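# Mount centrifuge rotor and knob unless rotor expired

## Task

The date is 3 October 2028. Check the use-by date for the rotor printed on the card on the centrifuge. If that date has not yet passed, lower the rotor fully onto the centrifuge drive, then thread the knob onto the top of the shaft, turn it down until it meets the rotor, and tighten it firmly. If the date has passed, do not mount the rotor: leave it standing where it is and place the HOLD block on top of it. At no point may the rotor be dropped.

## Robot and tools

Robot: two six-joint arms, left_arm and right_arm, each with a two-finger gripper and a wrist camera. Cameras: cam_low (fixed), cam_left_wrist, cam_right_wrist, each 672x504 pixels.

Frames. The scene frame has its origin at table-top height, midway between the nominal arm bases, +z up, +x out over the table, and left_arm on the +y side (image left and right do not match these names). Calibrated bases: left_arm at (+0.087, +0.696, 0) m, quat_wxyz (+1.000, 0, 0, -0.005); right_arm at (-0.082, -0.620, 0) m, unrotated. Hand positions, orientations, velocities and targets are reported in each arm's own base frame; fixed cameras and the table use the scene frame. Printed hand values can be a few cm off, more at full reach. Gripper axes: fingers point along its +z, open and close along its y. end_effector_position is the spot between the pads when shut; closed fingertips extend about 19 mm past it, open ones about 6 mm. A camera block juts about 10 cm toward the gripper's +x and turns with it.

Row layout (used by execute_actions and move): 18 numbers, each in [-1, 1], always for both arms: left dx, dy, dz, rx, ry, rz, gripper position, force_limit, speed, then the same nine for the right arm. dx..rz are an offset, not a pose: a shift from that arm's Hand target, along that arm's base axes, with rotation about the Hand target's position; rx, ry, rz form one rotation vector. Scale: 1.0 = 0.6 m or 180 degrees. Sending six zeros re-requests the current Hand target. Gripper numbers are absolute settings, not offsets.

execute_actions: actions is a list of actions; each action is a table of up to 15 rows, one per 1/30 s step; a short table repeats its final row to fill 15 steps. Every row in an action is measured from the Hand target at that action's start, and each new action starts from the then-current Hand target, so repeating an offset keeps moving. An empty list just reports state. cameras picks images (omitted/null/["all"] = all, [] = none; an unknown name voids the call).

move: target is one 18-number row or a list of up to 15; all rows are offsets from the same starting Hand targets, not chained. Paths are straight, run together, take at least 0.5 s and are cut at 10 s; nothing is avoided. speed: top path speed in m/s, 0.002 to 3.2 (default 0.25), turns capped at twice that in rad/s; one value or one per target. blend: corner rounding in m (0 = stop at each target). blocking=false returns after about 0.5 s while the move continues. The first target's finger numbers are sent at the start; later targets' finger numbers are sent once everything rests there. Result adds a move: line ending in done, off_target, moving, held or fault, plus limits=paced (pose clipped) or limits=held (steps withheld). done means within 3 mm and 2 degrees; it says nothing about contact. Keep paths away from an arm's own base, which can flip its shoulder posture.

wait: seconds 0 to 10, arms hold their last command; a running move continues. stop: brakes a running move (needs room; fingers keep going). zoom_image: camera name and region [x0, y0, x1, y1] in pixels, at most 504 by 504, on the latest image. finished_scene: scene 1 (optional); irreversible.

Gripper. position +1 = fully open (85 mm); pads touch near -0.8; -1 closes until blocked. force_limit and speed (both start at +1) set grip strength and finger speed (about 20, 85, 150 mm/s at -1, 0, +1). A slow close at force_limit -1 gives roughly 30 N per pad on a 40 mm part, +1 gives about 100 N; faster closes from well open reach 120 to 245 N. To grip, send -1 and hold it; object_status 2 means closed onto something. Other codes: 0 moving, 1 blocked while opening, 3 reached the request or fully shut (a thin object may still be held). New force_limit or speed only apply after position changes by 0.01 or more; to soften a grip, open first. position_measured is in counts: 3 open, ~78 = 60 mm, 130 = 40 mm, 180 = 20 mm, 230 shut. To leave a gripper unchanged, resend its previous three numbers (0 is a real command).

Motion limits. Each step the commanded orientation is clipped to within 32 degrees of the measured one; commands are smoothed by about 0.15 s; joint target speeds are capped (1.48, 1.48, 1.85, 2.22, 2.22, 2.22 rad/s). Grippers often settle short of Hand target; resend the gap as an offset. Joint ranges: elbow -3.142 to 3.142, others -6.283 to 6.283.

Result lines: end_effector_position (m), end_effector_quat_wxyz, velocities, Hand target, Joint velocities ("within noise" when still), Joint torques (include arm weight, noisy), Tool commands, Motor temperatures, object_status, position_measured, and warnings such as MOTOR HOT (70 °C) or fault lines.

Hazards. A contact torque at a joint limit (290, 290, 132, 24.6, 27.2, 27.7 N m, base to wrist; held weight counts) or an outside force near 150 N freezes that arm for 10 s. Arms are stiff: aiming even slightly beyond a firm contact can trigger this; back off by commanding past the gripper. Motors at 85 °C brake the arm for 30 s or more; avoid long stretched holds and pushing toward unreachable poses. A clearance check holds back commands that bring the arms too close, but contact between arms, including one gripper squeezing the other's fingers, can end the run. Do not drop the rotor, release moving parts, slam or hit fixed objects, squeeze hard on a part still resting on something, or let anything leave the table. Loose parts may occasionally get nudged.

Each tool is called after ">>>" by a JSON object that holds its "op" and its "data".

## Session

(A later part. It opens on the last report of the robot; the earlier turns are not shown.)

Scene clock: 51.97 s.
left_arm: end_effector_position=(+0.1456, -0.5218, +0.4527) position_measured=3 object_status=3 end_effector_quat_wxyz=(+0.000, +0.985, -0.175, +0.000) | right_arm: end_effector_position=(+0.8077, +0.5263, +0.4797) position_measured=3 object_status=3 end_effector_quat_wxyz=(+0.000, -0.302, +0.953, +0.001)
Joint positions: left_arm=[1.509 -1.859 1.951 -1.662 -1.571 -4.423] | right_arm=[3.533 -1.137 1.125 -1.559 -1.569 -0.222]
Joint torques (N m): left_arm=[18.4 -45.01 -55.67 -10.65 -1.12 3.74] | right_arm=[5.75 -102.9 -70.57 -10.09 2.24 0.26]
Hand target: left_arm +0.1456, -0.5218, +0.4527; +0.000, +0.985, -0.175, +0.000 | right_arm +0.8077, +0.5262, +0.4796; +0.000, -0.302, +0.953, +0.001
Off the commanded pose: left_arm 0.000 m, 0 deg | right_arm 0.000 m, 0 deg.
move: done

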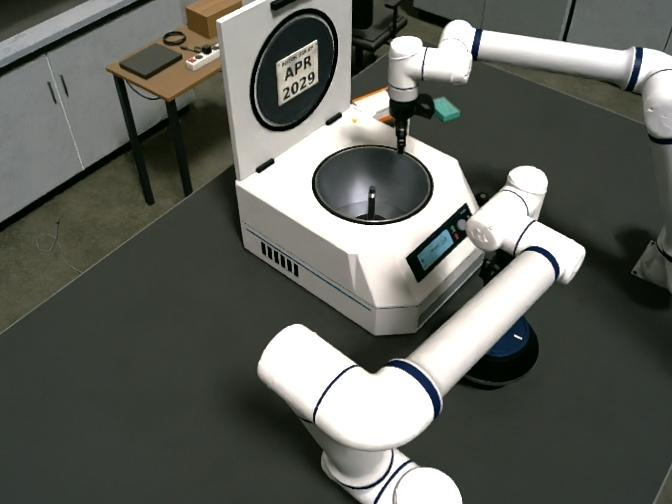

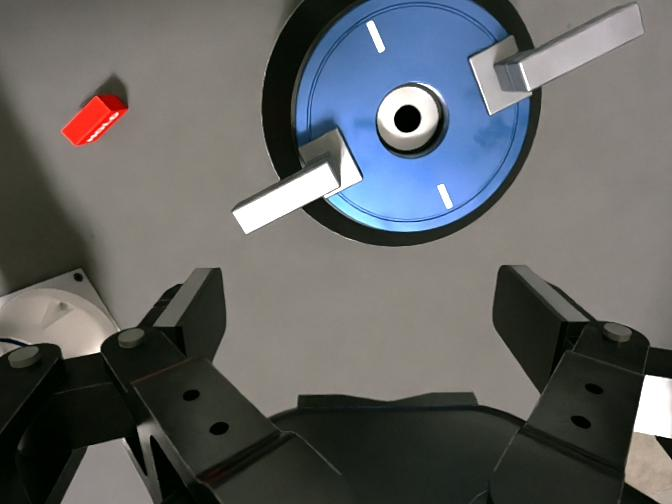

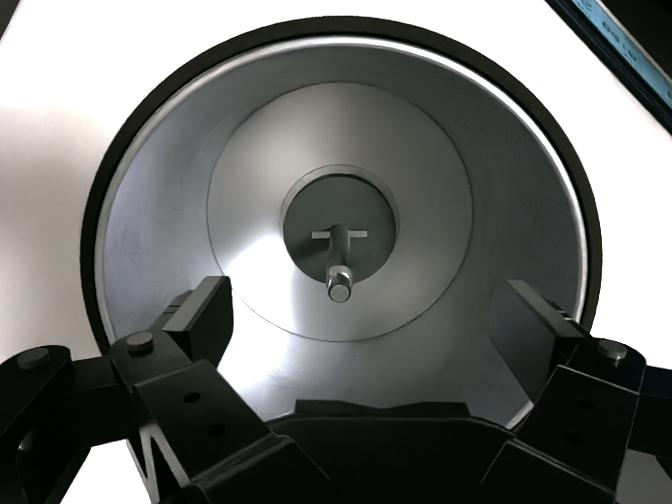

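>>> {"op": "move", "data": {"target": [0,0,0,0,0,-0.68,1,1,1,0,0,0,0,0,0,1,1,1], "speed": 0.5, "cameras": []}}

>>> {"op": "move", "data": {"target": [0,0,0,0,0,-0.6806,1,1,1,0,0,0,0,0,0,1,1,1], "speed": 0.5}}

>>> {"op": "zoom_image", "data": {"camera": "cam_left_wrist", "region": [230, 130, 470, 310]}}

Scene clock: 56.77 s.
left_arm: end_effector_position=(+0.1456, -0.5218, +0.4527) position_measured=3 object_status=3 end_effector_quat_wxyz=(+0.000, -0.321, +0.947, +0.000) | right_arm: end_effector_position=(+0.8077, +0.5262, +0.4796) position_measured=3 object_status=3 end_effector_quat_wxyz=(+0.000, -0.302, +0.953, +0.001)
Joint positions: left_arm=[1.509 -1.859 1.951 -1.663 -1.571 -2.286] | right_arm=[3.533 -1.137 1.125 -1.559 -1.569 -0.222]
Joint torques (N m): left_arm=[19.16 -17.72 -75.69 1.38 -0.93 3.66] | right_arm=[-12.6 -101.96 -69.73 -9.94 2.24 -0.83]
Hand target: left_arm +0.1456, -0.5218, +0.4527; +0.000, -0.321, +0.947, +0.000 | right_arm +0.8077, +0.5262, +0.4796; +0.000, -0.302, +0.953, +0.001
Off the commanded pose: left_arm 0.000 m, 0 deg | right_arm 0.000 m, 0 deg.
move: done
No camera images: "cameras" was empty.

Scene clock: 59.80 s.
left_arm: end_effector_position=(+0.1456, -0.5218, +0.4527) position_measured=3 object_status=3 end_effector_quat_wxyz=(+0.000, +0.676, +0.737, +0.000) | right_arm: end_effector_position=(+0.8077, +0.5262, +0.4796) position_measured=3 object_status=3 end_effector_quat_wxyz=(+0.000, -0.302, +0.953, +0.001)
Joint positions: left_arm=[1.509 -1.859 1.95 -1.662 -1.571 -0.148] | right_arm=[3.533 -1.137 1.125 -1.559 -1.569 -0.222]
Joint torques (N m): left_arm=[19.26 -15.24 -75.2 1.6 -1.07 3.55] | right_arm=[-13.98 -101.28 -70.39 -9.95 2.24 -0.69]
Hand target: left_arm +0.1456, -0.5218, +0.4527; +0.000, +0.676, +0.737, +0.000 | right_arm +0.8077, +0.5262, +0.4796; +0.000, -0.302, +0.953, +0.001
Off the commanded pose: left_arm 0.000 m, 0 deg | right_arm 0.000 m, 0 deg.
move: done

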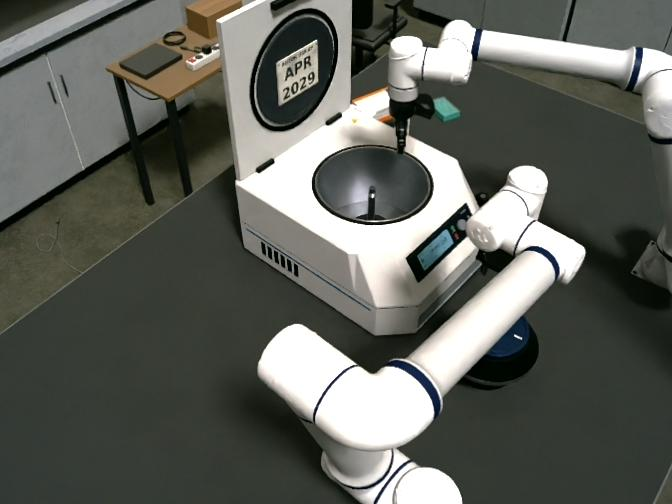

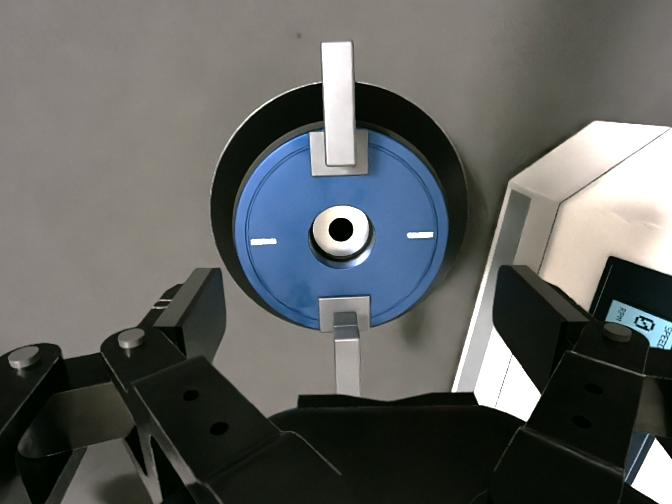

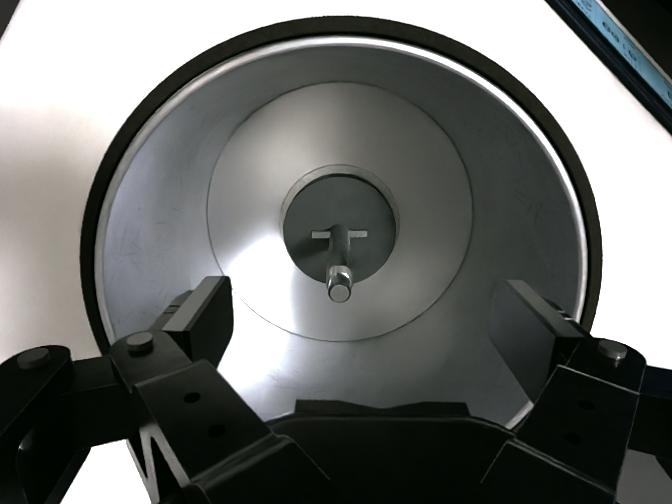

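Scaled by 2.100 from the camera's 672x504 image, which has a finer 960x720 frame.

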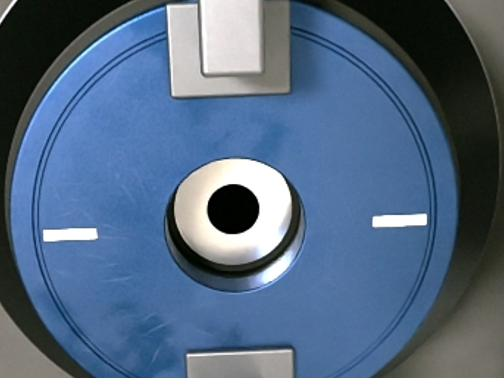

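>>> {"op": "move", "data": {"target": [0,0,-0.16667,0,0,0,1,1,1,0,0,0,0,0,0,1,1,1], "cameras": ["cam_left_wrist"]}}

>>> {"op": "zoom_image", "data": {"camera": "cam_left_wrist", "region": [220, 170, 460, 350]}}

Scene clock: 61.50 s.
left_arm: end_effector_position=(+0.1455, -0.5218, +0.3529) position_measured=3 object_status=3 end_effector_quat_wxyz=(+0.000, +0.676, +0.737, +0.000) | right_arm: end_effector_position=(+0.8077, +0.5262, +0.4796) position_measured=3 object_status=3 end_effector_quat_wxyz=(+0.000, -0.302, +0.953, +0.001)
Joint positions: left_arm=[1.509 -1.825 2.105 -1.85 -1.571 -0.148] | right_arm=[3.533 -1.137 1.125 -1.559 -1.569 -0.222]
Joint torques (N m): left_arm=[14.73 -14.67 -50.6 -10.12 2.31 2.44] | right_arm=[-12.43 -101.77 -70.19 -10.08 2.01 -0.83]
Hand target: left_arm +0.1456, -0.5218, +0.3527; +0.000, +0.676, +0.737, +0.000 | right_arm +0.8077, +0.5262, +0.4796; +0.000, -0.302, +0.953, +0.001
Off the commanded pose: left_arm 0.000 m, 0 deg | right_arm 0.000 m, 0 deg.
move: done
Images, in order (width x height): cam_left_wrist 672x504.

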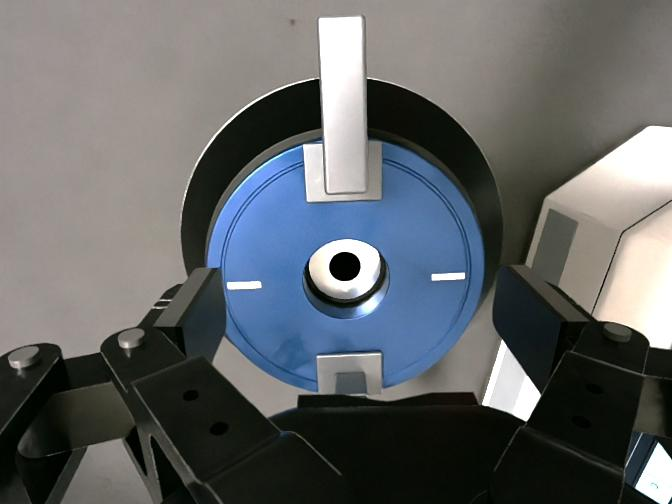

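Scaled by 2.100 from the camera's 672x504 image, which has a finer 960x720 frame.

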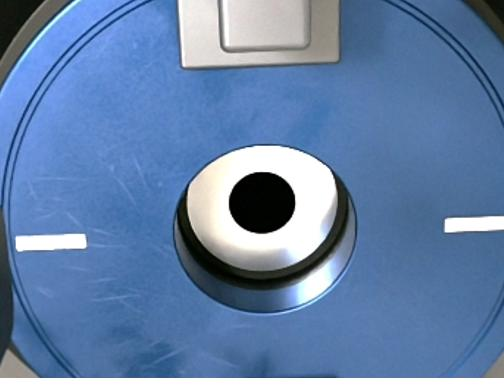

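>>> {"op": "move", "data": {"target": [0.0,0,0.412,0,0,0,1,1,1,-0.513,-0.293,0.117,0,0,0,1,1,1], "speed": 0.4, "cameras": []}}

>>> {"op": "move", "data": {"target": [0.936,-0.304,0,0,0,-0.3244,1,1,1,0,0,0,0,0,0,1,1,1], "speed": 0.35}}

>>> {"op": "zoom_image", "data": {"camera": "cam_left_wrist", "region": [220, 130, 460, 310]}}

Scene clock: 67.70 s.
left_arm: end_effector_position=(+0.1455, -0.5218, +0.5998) position_measured=3 object_status=3 end_effector_quat_wxyz=(+0.000, +0.676, +0.737, +0.000) | right_arm: end_effector_position=(+0.5001, +0.3506, +0.5498) position_measured=3 object_status=3 end_effector_quat_wxyz=(+0.000, -0.302, +0.953, +0.001)
Joint positions: left_arm=[1.509 -1.85 1.686 -1.406 -1.571 -0.148] | right_arm=[3.457 -1.74 1.691 -1.52 -1.569 -0.298]
Joint torques (N m): left_arm=[-4.51 -17.61 -75.65 2.07 -1.06 0.11] | right_arm=[-16.98 -46.78 -70.63 -1.35 2.22 -2.48]
Hand target: left_arm +0.1456, -0.5218, +0.5999; +0.000, +0.676, +0.737, +0.000 | right_arm +0.4999, +0.3504, +0.5498; +0.000, -0.302, +0.953, +0.001
Off the commanded pose: left_arm 0.000 m, 0 deg | right_arm 0.000 m, 0 deg.
move: done
No camera images: "cameras" was empty.

Scene clock: 70.33 s.
left_arm: end_effector_position=(+0.7071, -0.7042, +0.5999) position_measured=3 object_status=3 end_effector_quat_wxyz=(+0.000, +0.950, +0.314, +0.000) | right_arm: end_effector_position=(+0.4999, +0.3504, +0.5498) position_measured=3 object_status=3 end_effector_quat_wxyz=(+0.000, -0.302, +0.953, +0.001)
Joint positions: left_arm=[2.179 -1.033 0.756 -1.294 -1.571 1.541] | right_arm=[3.457 -1.741 1.691 -1.52 -1.569 -0.298]
Joint torques (N m): left_arm=[18.64 -93.56 -74.57 1.06 -1.22 3.94] | right_arm=[-17.35 -45.65 -69.57 -1.6 2.24 -2.21]
Hand target: left_arm +0.7072, -0.7042, +0.5999; +0.000, +0.950, +0.314, +0.000 | right_arm +0.4999, +0.3504, +0.5498; +0.000, -0.302, +0.953, +0.001
Off the commanded pose: left_arm 0.000 m, 0 deg | right_arm 0.000 m, 0 deg.
move: done

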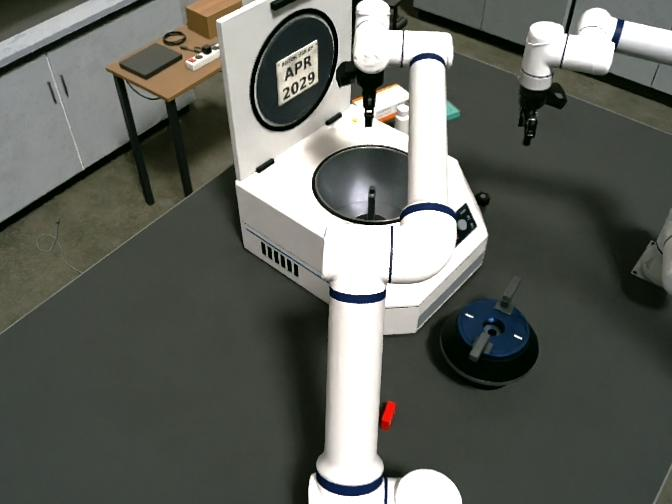

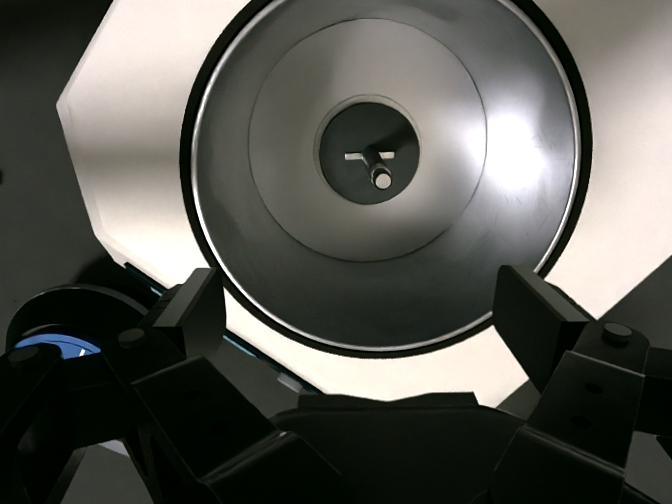

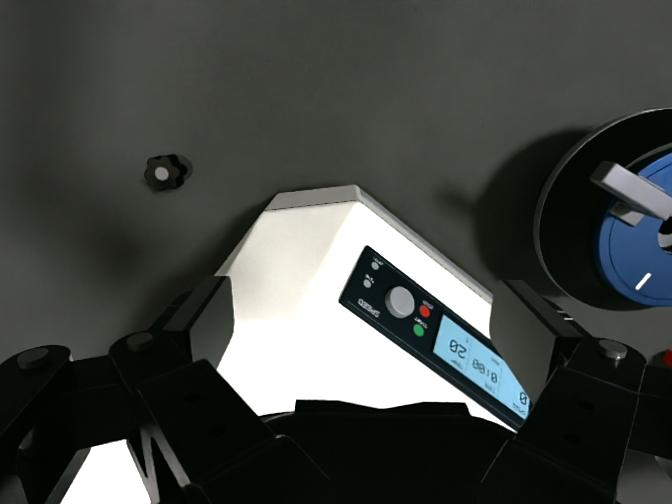

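Scaled by 2.100 from the camera's 672x504 image, which has a finer 960x720 frame.

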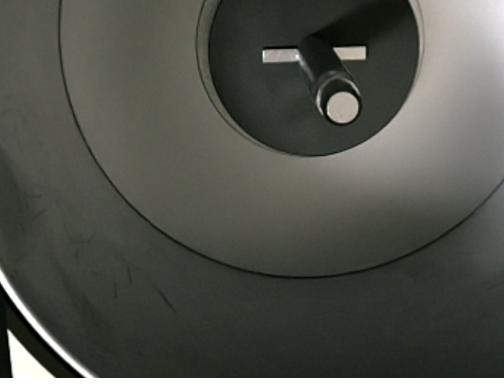

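>>> {"op": "move", "data": {"target": [0.1082,-0.0058,0,0,0,0,1,1,1,-0.2997,0.5173,-0.2,0,0,0.33,1,1,1], "speed": 0.35}}

>>> {"op": "zoom_image", "data": {"camera": "cam_left_wrist", "region": [220, 130, 460, 310]}}

>>> {"op": "zoom_image", "data": {"camera": "cam_right_wrist", "region": [220, 170, 460, 350]}}

>>> {"op": "move", "data": {"target": [0,0,-0.16667,0,0,0,1,1,1,0,0,-0.16667,0,0,0,1,1,1], "speed": 0.35}}

>>> {"op": "zoom_image", "data": {"camera": "cam_left_wrist", "region": [220, 170, 460, 350]}}

>>> {"op": "zoom_image", "data": {"camera": "cam_right_wrist", "region": [220, 200, 460, 380]}}

Scene clock: 73.53 s.
left_arm: end_effector_position=(+0.7720, -0.7077, +0.5999) position_measured=3 object_status=3 end_effector_quat_wxyz=(+0.000, +0.950, +0.314, +0.000) | right_arm: end_effector_position=(+0.3202, +0.6606, +0.4299) position_measured=3 object_status=3 end_effector_quat_wxyz=(+0.001, +0.735, -0.679, +0.000)
Joint positions: left_arm=[2.229 -0.906 0.546 -1.212 -1.571 1.591] | right_arm=[4.016 -1.518 1.693 -1.744 -1.57 -0.775]
Joint torques (N m): left_arm=[17.29 -97.8 -73.22 1.65 -1.18 3.68] | right_arm=[11.43 -48.56 -88.87 -10.21 -1.3 -1.75]
Hand target: left_arm +0.7721, -0.7077, +0.5999; +0.000, +0.950, +0.314, +0.000 | right_arm +0.3201, +0.6608, +0.4298; +0.001, +0.735, -0.678, +0.000
Off the commanded pose: left_arm 0.000 m, 0 deg | right_arm 0.000 m, 0 deg.
move: done

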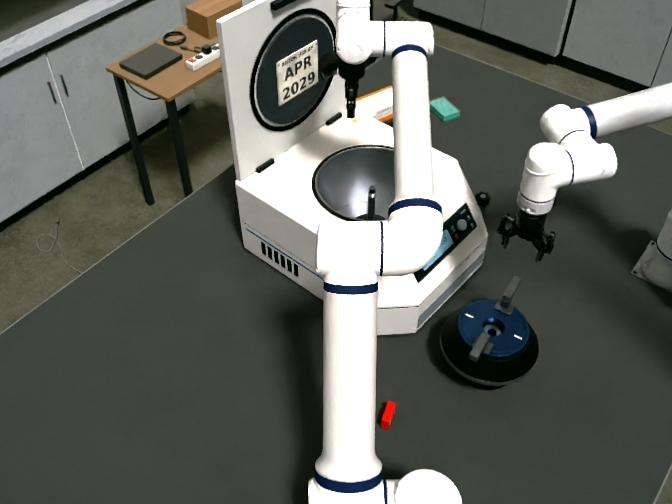

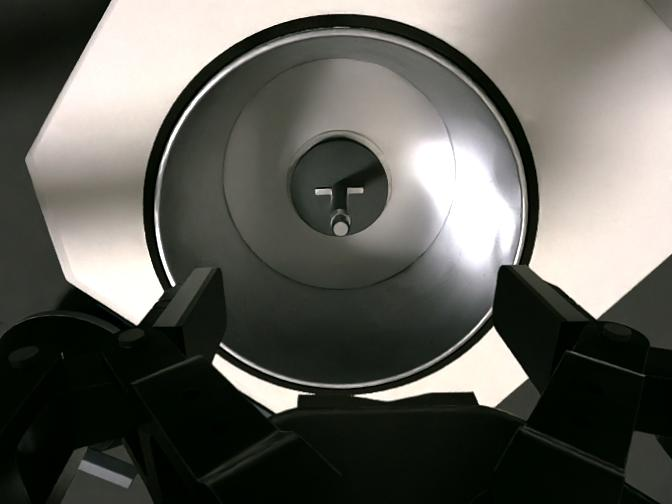

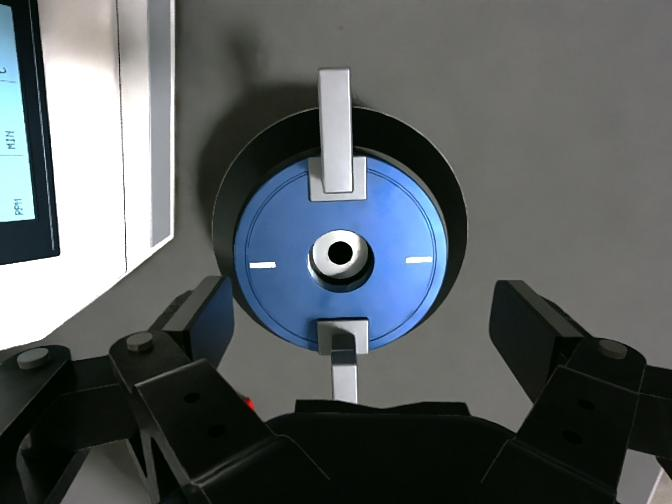

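Scaled by 2.100 from the camera's 672x504 image, which has a finer 960x720 frame.

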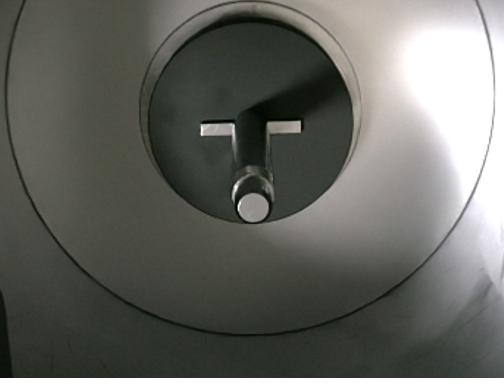

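Scaled by 2.100 from the camera's 672x504 image, which has a finer 960x720 frame.

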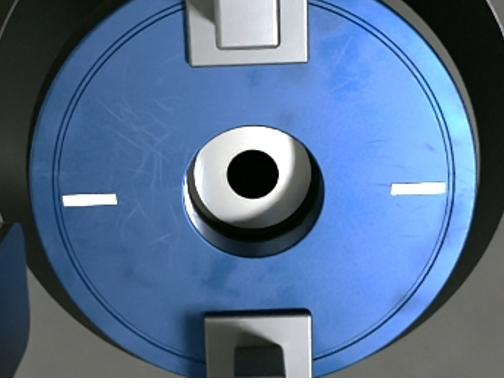

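Scene clock: 74.67 s.
left_arm: end_effector_position=(+0.7721, -0.7077, +0.5001) position_measured=3 object_status=3 end_effector_quat_wxyz=(+0.000, +0.950, +0.314, +0.000) | right_arm: end_effector_position=(+0.3201, +0.6608, +0.3300) position_measured=3 object_status=3 end_effector_quat_wxyz=(+0.001, +0.735, -0.678, +0.000)
Joint positions: left_arm=[2.229 -0.968 0.831 -1.434 -1.571 1.591] | right_arm=[4.017 -1.475 1.828 -1.922 -1.57 -0.776]
Joint torques (N m): left_arm=[-17.88 -126.42 -56.24 -11.26 2.21 -2.19] | right_arm=[12.38 -50.06 -64.73 -10.15 2.15 -0.04]
Hand target: left_arm +0.7721, -0.7077, +0.4999; +0.000, +0.950, +0.314, +0.000 | right_arm +0.3201, +0.6608, +0.3298; +0.001, +0.735, -0.678, +0.000
Off the commanded pose: left_arm 0.000 m, 0 deg | right_arm 0.000 m, 0 deg.
move: done

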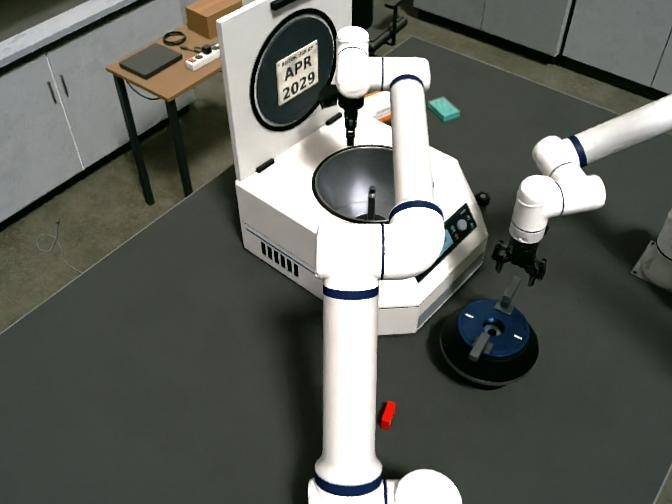

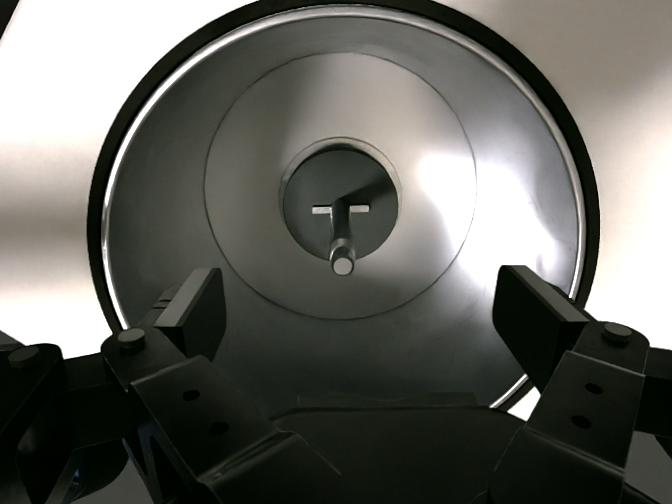

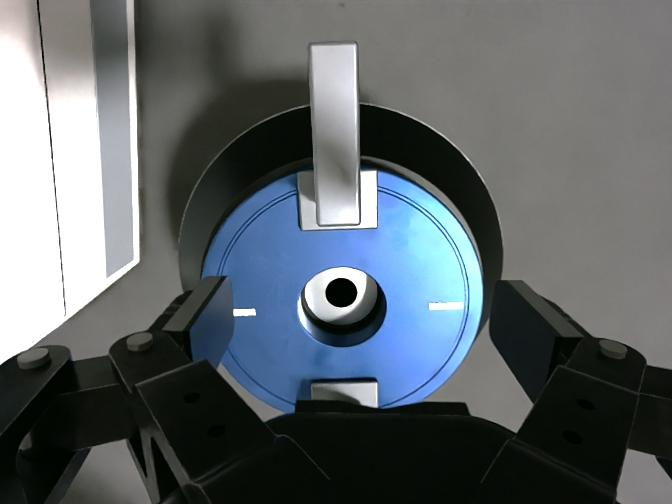

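Scaled by 2.100 from the camera's 672x504 image, which has a finer 960x720 frame.

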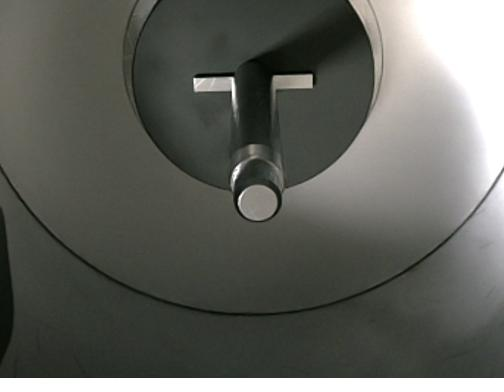

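Scaled by 2.100 from the camera's 672x504 image, which has a finer 960x720 frame.

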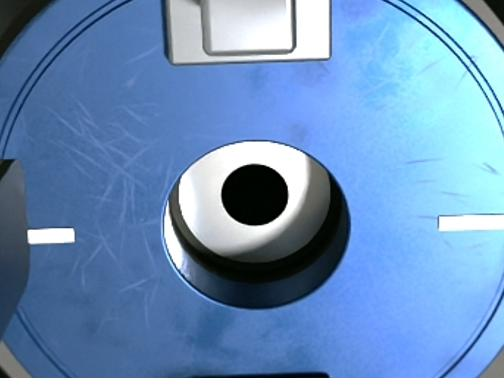

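>>> {"op": "move", "data": {"target": [0,0,0.16667,0,0,0.5,1,1,1,0,0,0,0,0,0,1,1,1], "speed": 0.4, "cameras": ["cam_left_wrist"]}}

>>> {"op": "zoom_image", "data": {"camera": "cam_left_wrist", "region": [170, 70, 410, 250]}}

Scene clock: 84.23 s.
left_arm: end_effector_position=(+0.7721, -0.7077, +0.5999) position_measured=3 object_status=3 end_effector_quat_wxyz=(+0.000, +0.450, +0.893, +0.000) | right_arm: end_effector_position=(+0.3201, +0.6608, +0.3298) position_measured=3 object_status=3 end_effector_quat_wxyz=(+0.001, +0.735, -0.678, +0.000)
Joint positions: left_arm=[2.229 -0.905 0.546 -1.211 -1.571 0.021] | right_arm=[4.017 -1.475 1.828 -1.923 -1.57 -0.776]
Joint torques (N m): left_arm=[-17.14 -98.02 -72.72 1.14 2.28 -3.19] | right_arm=[12.11 -50.61 -65.18 -10.18 2.18 0.12]
Hand target: left_arm +0.7721, -0.7077, +0.5999; +0.000, +0.450, +0.893, +0.000 | right_arm +0.3201, +0.6608, +0.3298; +0.001, +0.735, -0.678, +0.000
Off the commanded pose: left_arm 0.000 m, 0 deg | right_arm 0.000 m, 0 deg.
move: done
Images, in order (width x height): cam_left_wrist 672x504.

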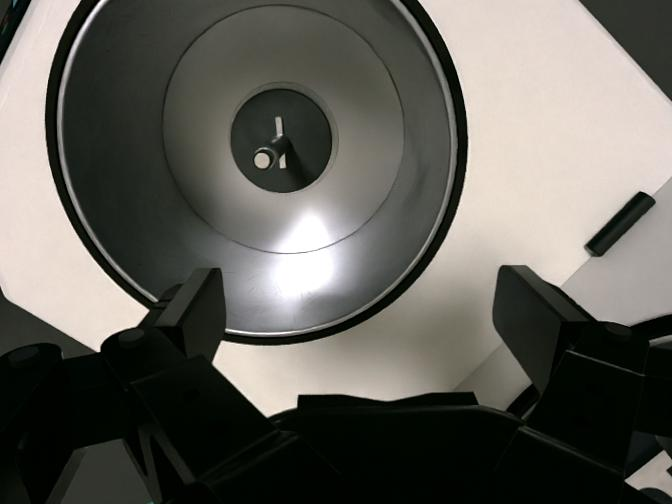

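Scaled by 2.100 from the camera's 672x504 image, which has a finer 960x720 frame.

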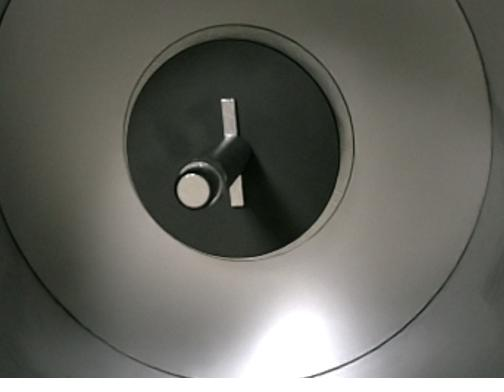

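>>> {"op": "move", "data": {"target": [0,0,0,0,0,0,1,1,1,-0.0035,0.1285,-0.1333,0,0,0.0117,1,1,1], "speed": 0.15, "cameras": ["cam_low","cam_right_wrist"]}}

>>> {"op": "zoom_image", "data": {"camera": "cam_right_wrist", "region": [200, 230, 520, 470]}}

Scene clock: 88.67 s.
left_arm: end_effector_position=(+0.7721, -0.7077, +0.5999) position_measured=3 object_status=3 end_effector_quat_wxyz=(+0.000, +0.450, +0.893, +0.000) | right_arm: end_effector_position=(+0.3180, +0.7378, +0.2500) position_measured=3 object_status=3 end_effector_quat_wxyz=(+0.001, +0.747, -0.665, +0.000)
Joint positions: left_arm=[2.229 -0.905 0.546 -1.211 -1.571 0.021] | right_arm=[4.082 -1.312 1.784 -2.042 -1.57 -0.747]
Joint torques (N m): left_arm=[-17.85 -98.19 -71.16 1.55 2.19 -3.14] | right_arm=[13.18 -64.49 -82.38 -10.21 -1.41 1.19]
Hand target: left_arm +0.7721, -0.7077, +0.5999; +0.000, +0.450, +0.893, +0.000 | right_arm +0.3180, +0.7379, +0.2499; +0.001, +0.747, -0.665, +0.000
Off the commanded pose: left_arm 0.000 m, 0 deg | right_arm 0.000 m, 0 deg.
move: done
Images, in order (width x height): cam_low 672x504, cam_right_wrist 672x504.

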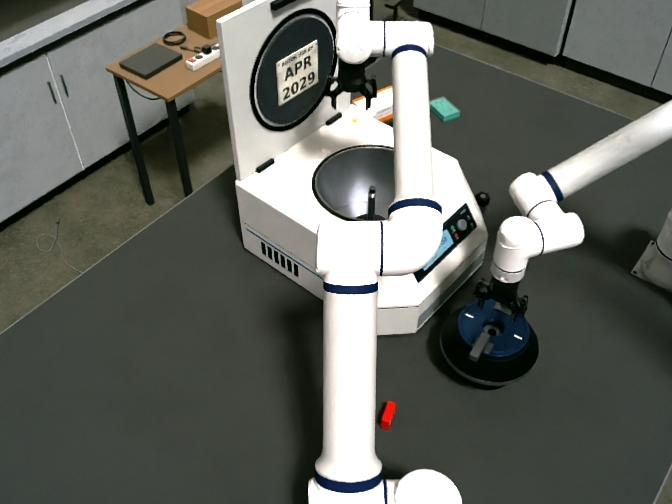

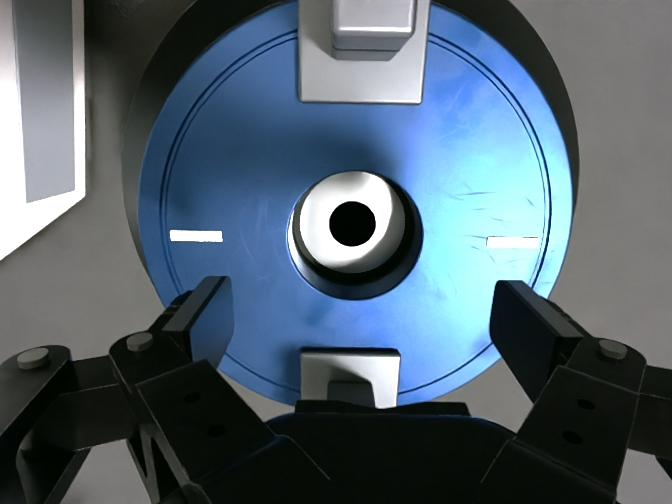

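Scaled by 1.575 from the camera's 672x504 image, which has a finer 960x720 frame.

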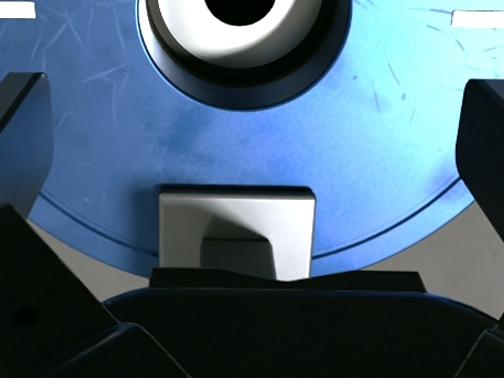

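>>> {"op": "move", "data": {"target": [0,0,0,0,0,0,1,1,1,0,0,-0.075,0,0,-0.006,1,1,1], "speed": 0.08, "cameras": ["cam_low","cam_right_wrist"]}}

>>> {"op": "zoom_image", "data": {"camera": "cam_low", "region": [430, 230, 590, 390]}}

>>> {"op": "zoom_image", "data": {"camera": "cam_right_wrist", "region": [150, 180, 570, 420]}}

Scene clock: 90.90 s.
left_arm: end_effector_position=(+0.7721, -0.7077, +0.5999) position_measured=3 object_status=3 end_effector_quat_wxyz=(+0.000, +0.450, +0.893, +0.000) | right_arm: end_effector_position=(+0.3180, +0.7379, +0.2051) position_measured=3 object_status=3 end_effector_quat_wxyz=(+0.001, +0.741, -0.672, +0.000)
Joint positions: left_arm=[2.229 -0.905 0.546 -1.211 -1.571 0.021] | right_arm=[4.082 -1.275 1.825 -2.119 -1.57 -0.728]
Joint torques (N m): left_arm=[-16.97 -98.87 -72.18 1.59 2.28 -3.1] | right_arm=[1.13 -66.07 -60.21 -10.14 1.46 1.25]
Hand target: left_arm +0.7721, -0.7077, +0.5999; +0.000, +0.450, +0.893, +0.000 | right_arm +0.3180, +0.7379, +0.2049; +0.001, +0.741, -0.672, +0.000
Off the commanded pose: left_arm 0.000 m, 0 deg | right_arm 0.000 m, 0 deg.
move: done
Images, in order (width x height): cam_low 672x504, cam_right_wrist 672x504.

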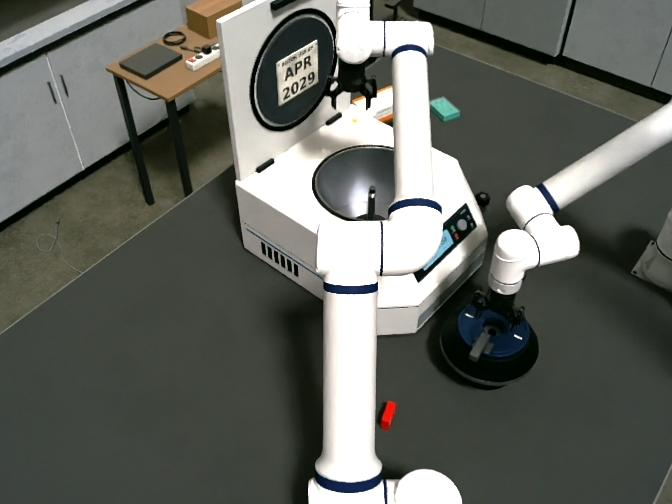

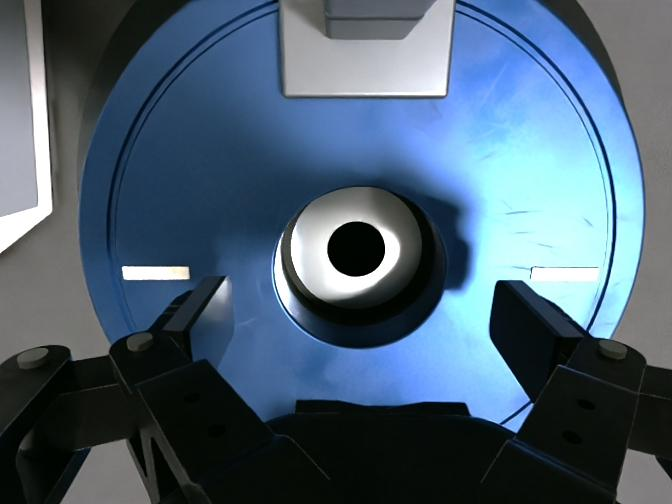

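Scaled by 3.150 from the camera's 672x504 image, which has a finer 960x720 frame.

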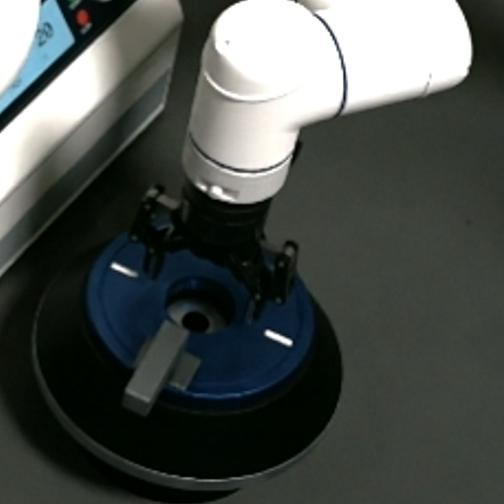

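Scaled by 1.200 from the camera's 672x504 image, which has a finer 960x720 frame.

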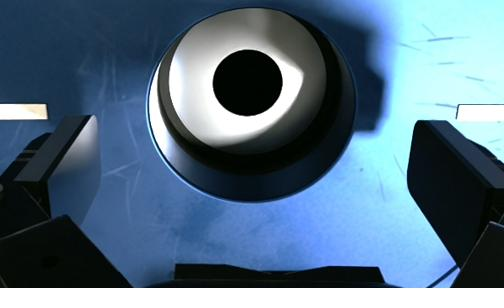

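>>> {"op": "move", "data": {"target": [[-0.05,0.1,0,0,0,0,1,1,1,0,0,0.4,0,0,0,1,1,1],[-0.537,0.763,-0.167,0,0,0,1,1,1,0.303,-0.646,0.575,0,0,-0.33,1,1,1]], "speed": 0.4, "blend": 0.04, "cameras": []}}

Scene clock: 94.83 s.
left_arm: end_effector_position=(+0.4500, -0.2501, +0.4997) position_measured=3 object_status=3 end_effector_quat_wxyz=(+0.000, +0.450, +0.893, +0.000) | right_arm: end_effector_position=(+0.4997, +0.3505, +0.5498) position_measured=3 object_status=3 end_effector_quat_wxyz=(+0.000, -0.311, +0.950, +0.001)
Joint positions: left_arm=[2.282 -1.912 1.903 -1.562 -1.571 0.074] | right_arm=[3.457 -1.741 1.691 -1.52 -1.569 -0.317]
Joint torques (N m): left_arm=[18.92 -41.48 -54.21 1.64 2.22 3.54] | right_arm=[-16.97 -45.56 -89.64 -1.57 2.09 1.32]
Hand target: left_arm +0.4499, -0.2499, +0.4997; +0.000, +0.450, +0.893, +0.000 | right_arm +0.4998, +0.3503, +0.5499; +0.000, -0.311, +0.950, +0.001
Off the commanded pose: left_arm 0.000 m, 0 deg | right_arm 0.000 m, 0 deg.
move: done
No camera images: "cameras" was empty.

>>> {"op": "move", "data": {"target": [[-0.492,-0.545,-0.1,0,0,-0.17,1,1,1,0.6245,0.3638,0,0,0,0,1,1,1],[-0.492,-0.545,-0.367,0,0,-0.17,1,1,1,0.6245,0.3638,-0.325,0,0,0,1,1,1]], "speed": 0.35}}

>>> {"op": "zoom_image", "data": {"camera": "cam_right_wrist", "region": [150, 180, 570, 420]}}

Scene clock: 99.03 s.
left_arm: end_effector_position=(+0.1547, -0.5769, +0.2797) position_measured=3 object_status=3 end_effector_quat_wxyz=(+0.000, +0.669, +0.743, +0.000) | right_arm: end_effector_position=(+0.8745, +0.5686, +0.3550) position_measured=3 object_status=3 end_effector_quat_wxyz=(+0.000, -0.311, +0.950, +0.001)
Joint positions: left_arm=[1.531 -1.672 2.12 -2.019 -1.571 -0.144] | right_arm=[3.547 -0.978 1.102 -1.694 -1.569 -0.227]
Joint torques (N m): left_arm=[19.05 -30.19 -50.05 -10.37 2.24 2.66] | right_arm=[-17.06 -96.94 -68.5 -10.08 2.13 -1.3]
Hand target: left_arm +0.1547, -0.5769, +0.2795; +0.000, +0.669, +0.743, +0.000 | right_arm +0.8745, +0.5686, +0.3549; +0.000, -0.311, +0.950, +0.001
Off the commanded pose: left_arm 0.000 m, 0 deg | right_arm 0.000 m, 0 deg.
move: done

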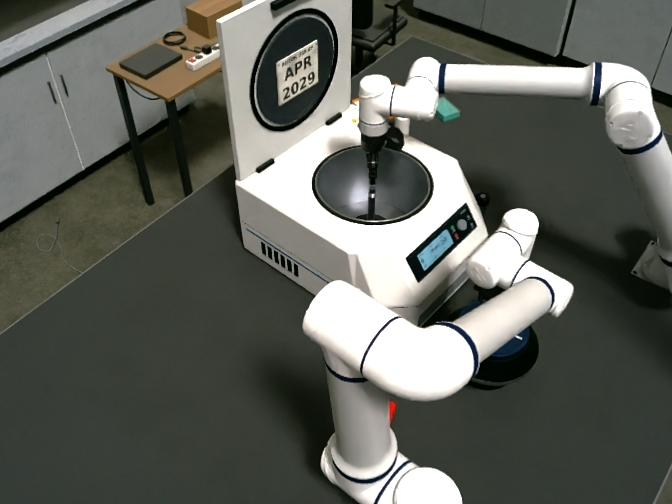

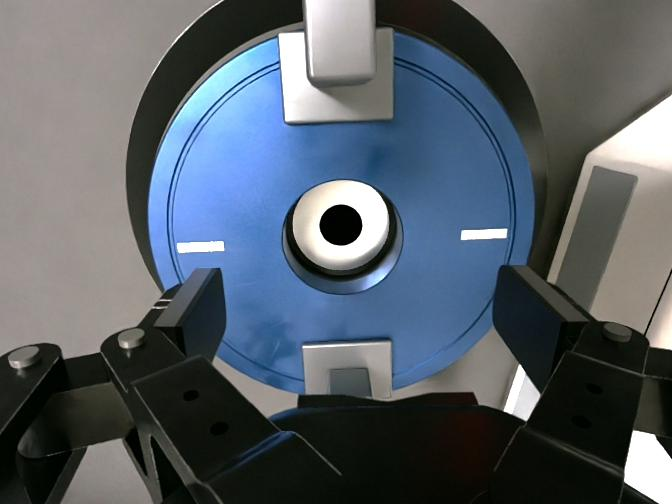

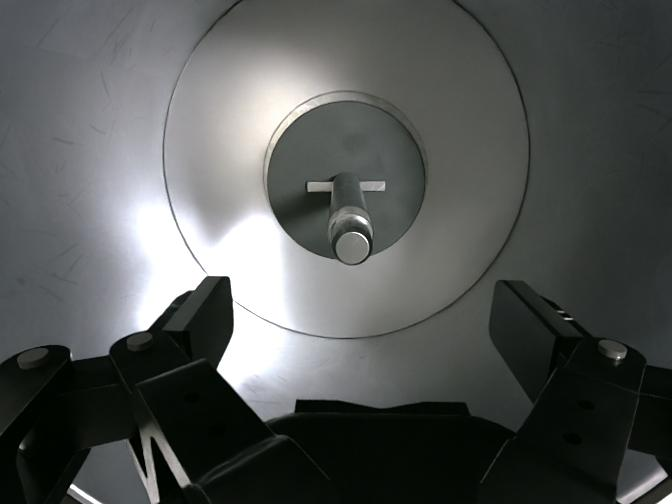

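Scaled by 1.200 from the camera's 672x504 image, which has a finer 960x720 frame.

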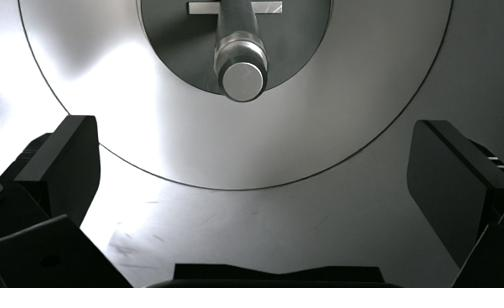

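>>> {"op": "move", "data": {"target": [-0.0075,-0.0008,-0.124,0,0,0.0067,1,1,1,0,0,0.3,0,0,0,1,1,1], "speed": 0.15, "cameras": ["cam_low","cam_left_wrist"]}}

>>> {"op": "zoom_image", "data": {"camera": "cam_left_wrist", "region": [150, 180, 570, 420]}}

>>> {"op": "zoom_image", "data": {"camera": "cam_low", "region": [430, 230, 590, 390]}}

Scene clock: 102.60 s.
left_arm: end_effector_position=(+0.1502, -0.5774, +0.2052) position_measured=3 object_status=3 end_effector_quat_wxyz=(+0.000, +0.662, +0.750, +0.000) | right_arm: end_effector_position=(+0.8745, +0.5685, +0.5347) position_measured=3 object_status=3 end_effector_quat_wxyz=(+0.000, -0.311, +0.950, +0.001) end_effector_velocity=(+0.001, +0.000, +0.002) end_effector_angular_velocity=(+0.000, +0.000, +0.000)
Joint positions: left_arm=[1.523 -1.6 2.205 -2.176 -1.571 -0.173] | right_arm=[3.547 -0.964 0.763 -1.369 -1.569 -0.227]
Joint velocities: left_arm=[within noise] | right_arm=[0 0.002 -0.006 0.003 0 0]
Joint torques (N m): left_arm=[-17.64 -29.14 -44.36 -10.15 -0.01 -2.96] | right_arm=[5.63 -95.51 -88.71 -1.52 -1.6 0.44]
Hand target: left_arm +0.1502, -0.5774, +0.2051; +0.000, +0.662, +0.750, +0.000 | right_arm +0.8745, +0.5686, +0.5349; +0.000, -0.311, +0.950, +0.001
Off the commanded pose: left_arm 0.000 m, 0 deg | right_arm 0.000 m, 0 deg.
move: done
Images, in order (width x height): cam_low 672x504, cam_left_wrist 672x504.

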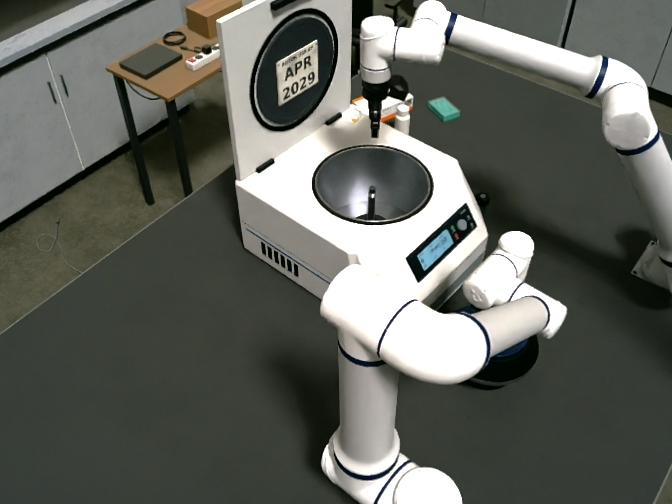

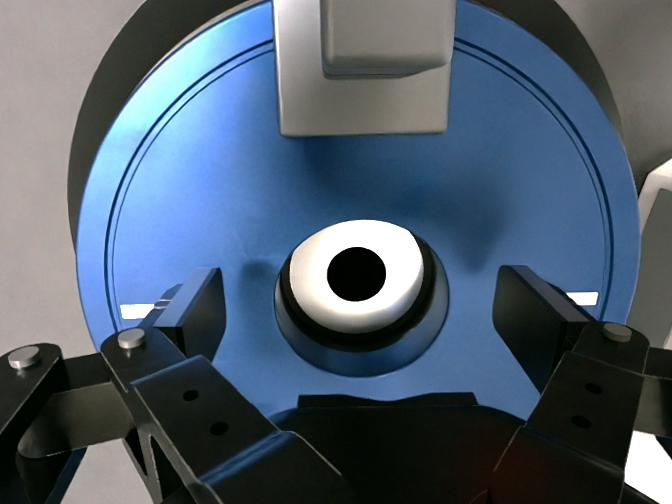

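Scaled by 1.200 from the camera's 672x504 image, which has a finer 960x720 frame.

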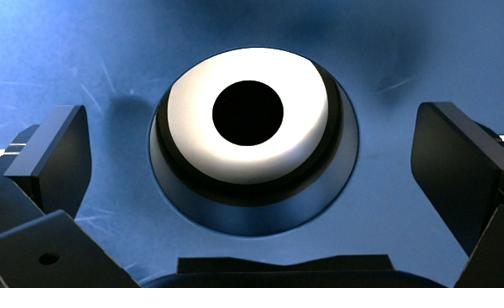

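Scaled by 3.150 from the camera's 672x504 image, which has a finer 960x720 frame.

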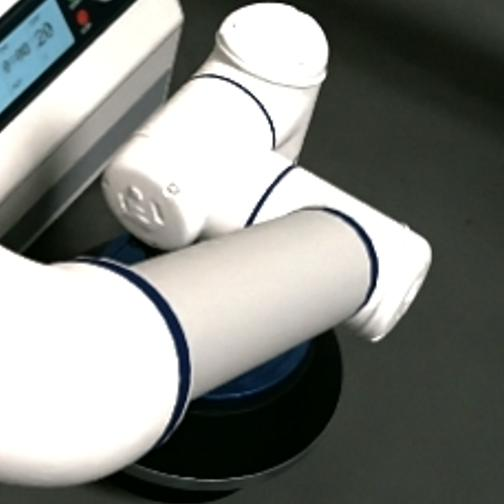

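>>> {"op": "move", "data": {"target": [[0,0,0.45,0,0,0,1,1,1,-0.1,-0.1,0.05,0,0,0,1,1,1],[0.5,0.5,0.5,0,0,0,1,1,1,-0.624,-0.364,0,0,0,0,1,1,1]], "speed": 0.4, "blend": 0.04, "cameras": []}}

Scene clock: 106.17 s.
left_arm: end_effector_position=(+0.4500, -0.2775, +0.5051) position_measured=3 object_status=3 end_effector_quat_wxyz=(+0.000, +0.662, +0.750, +0.000) | right_arm: end_effector_position=(+0.5002, +0.3503, +0.5349) position_measured=3 object_status=3 end_effector_quat_wxyz=(+0.000, -0.311, +0.950, +0.001)
Joint positions: left_arm=[2.247 -1.886 1.877 -1.562 -1.571 0.551] | right_arm=[3.457 -1.741 1.718 -1.546 -1.569 -0.317]
Joint torques (N m): left_arm=[17.07 -15.24 -76.08 -10.33 -1.11 4.49] | right_arm=[-16.62 -44.9 -69.35 -1.39 2.15 -2.14]
Hand target: left_arm +0.4502, -0.2774, +0.5051; +0.000, +0.662, +0.750, +0.000 | right_arm +0.5001, +0.3502, +0.5349; +0.000, -0.311, +0.950, +0.001
Off the commanded pose: left_arm 0.000 m, 0 deg | right_arm 0.000 m, 0 deg.
move: done
No camera images: "cameras" was empty.


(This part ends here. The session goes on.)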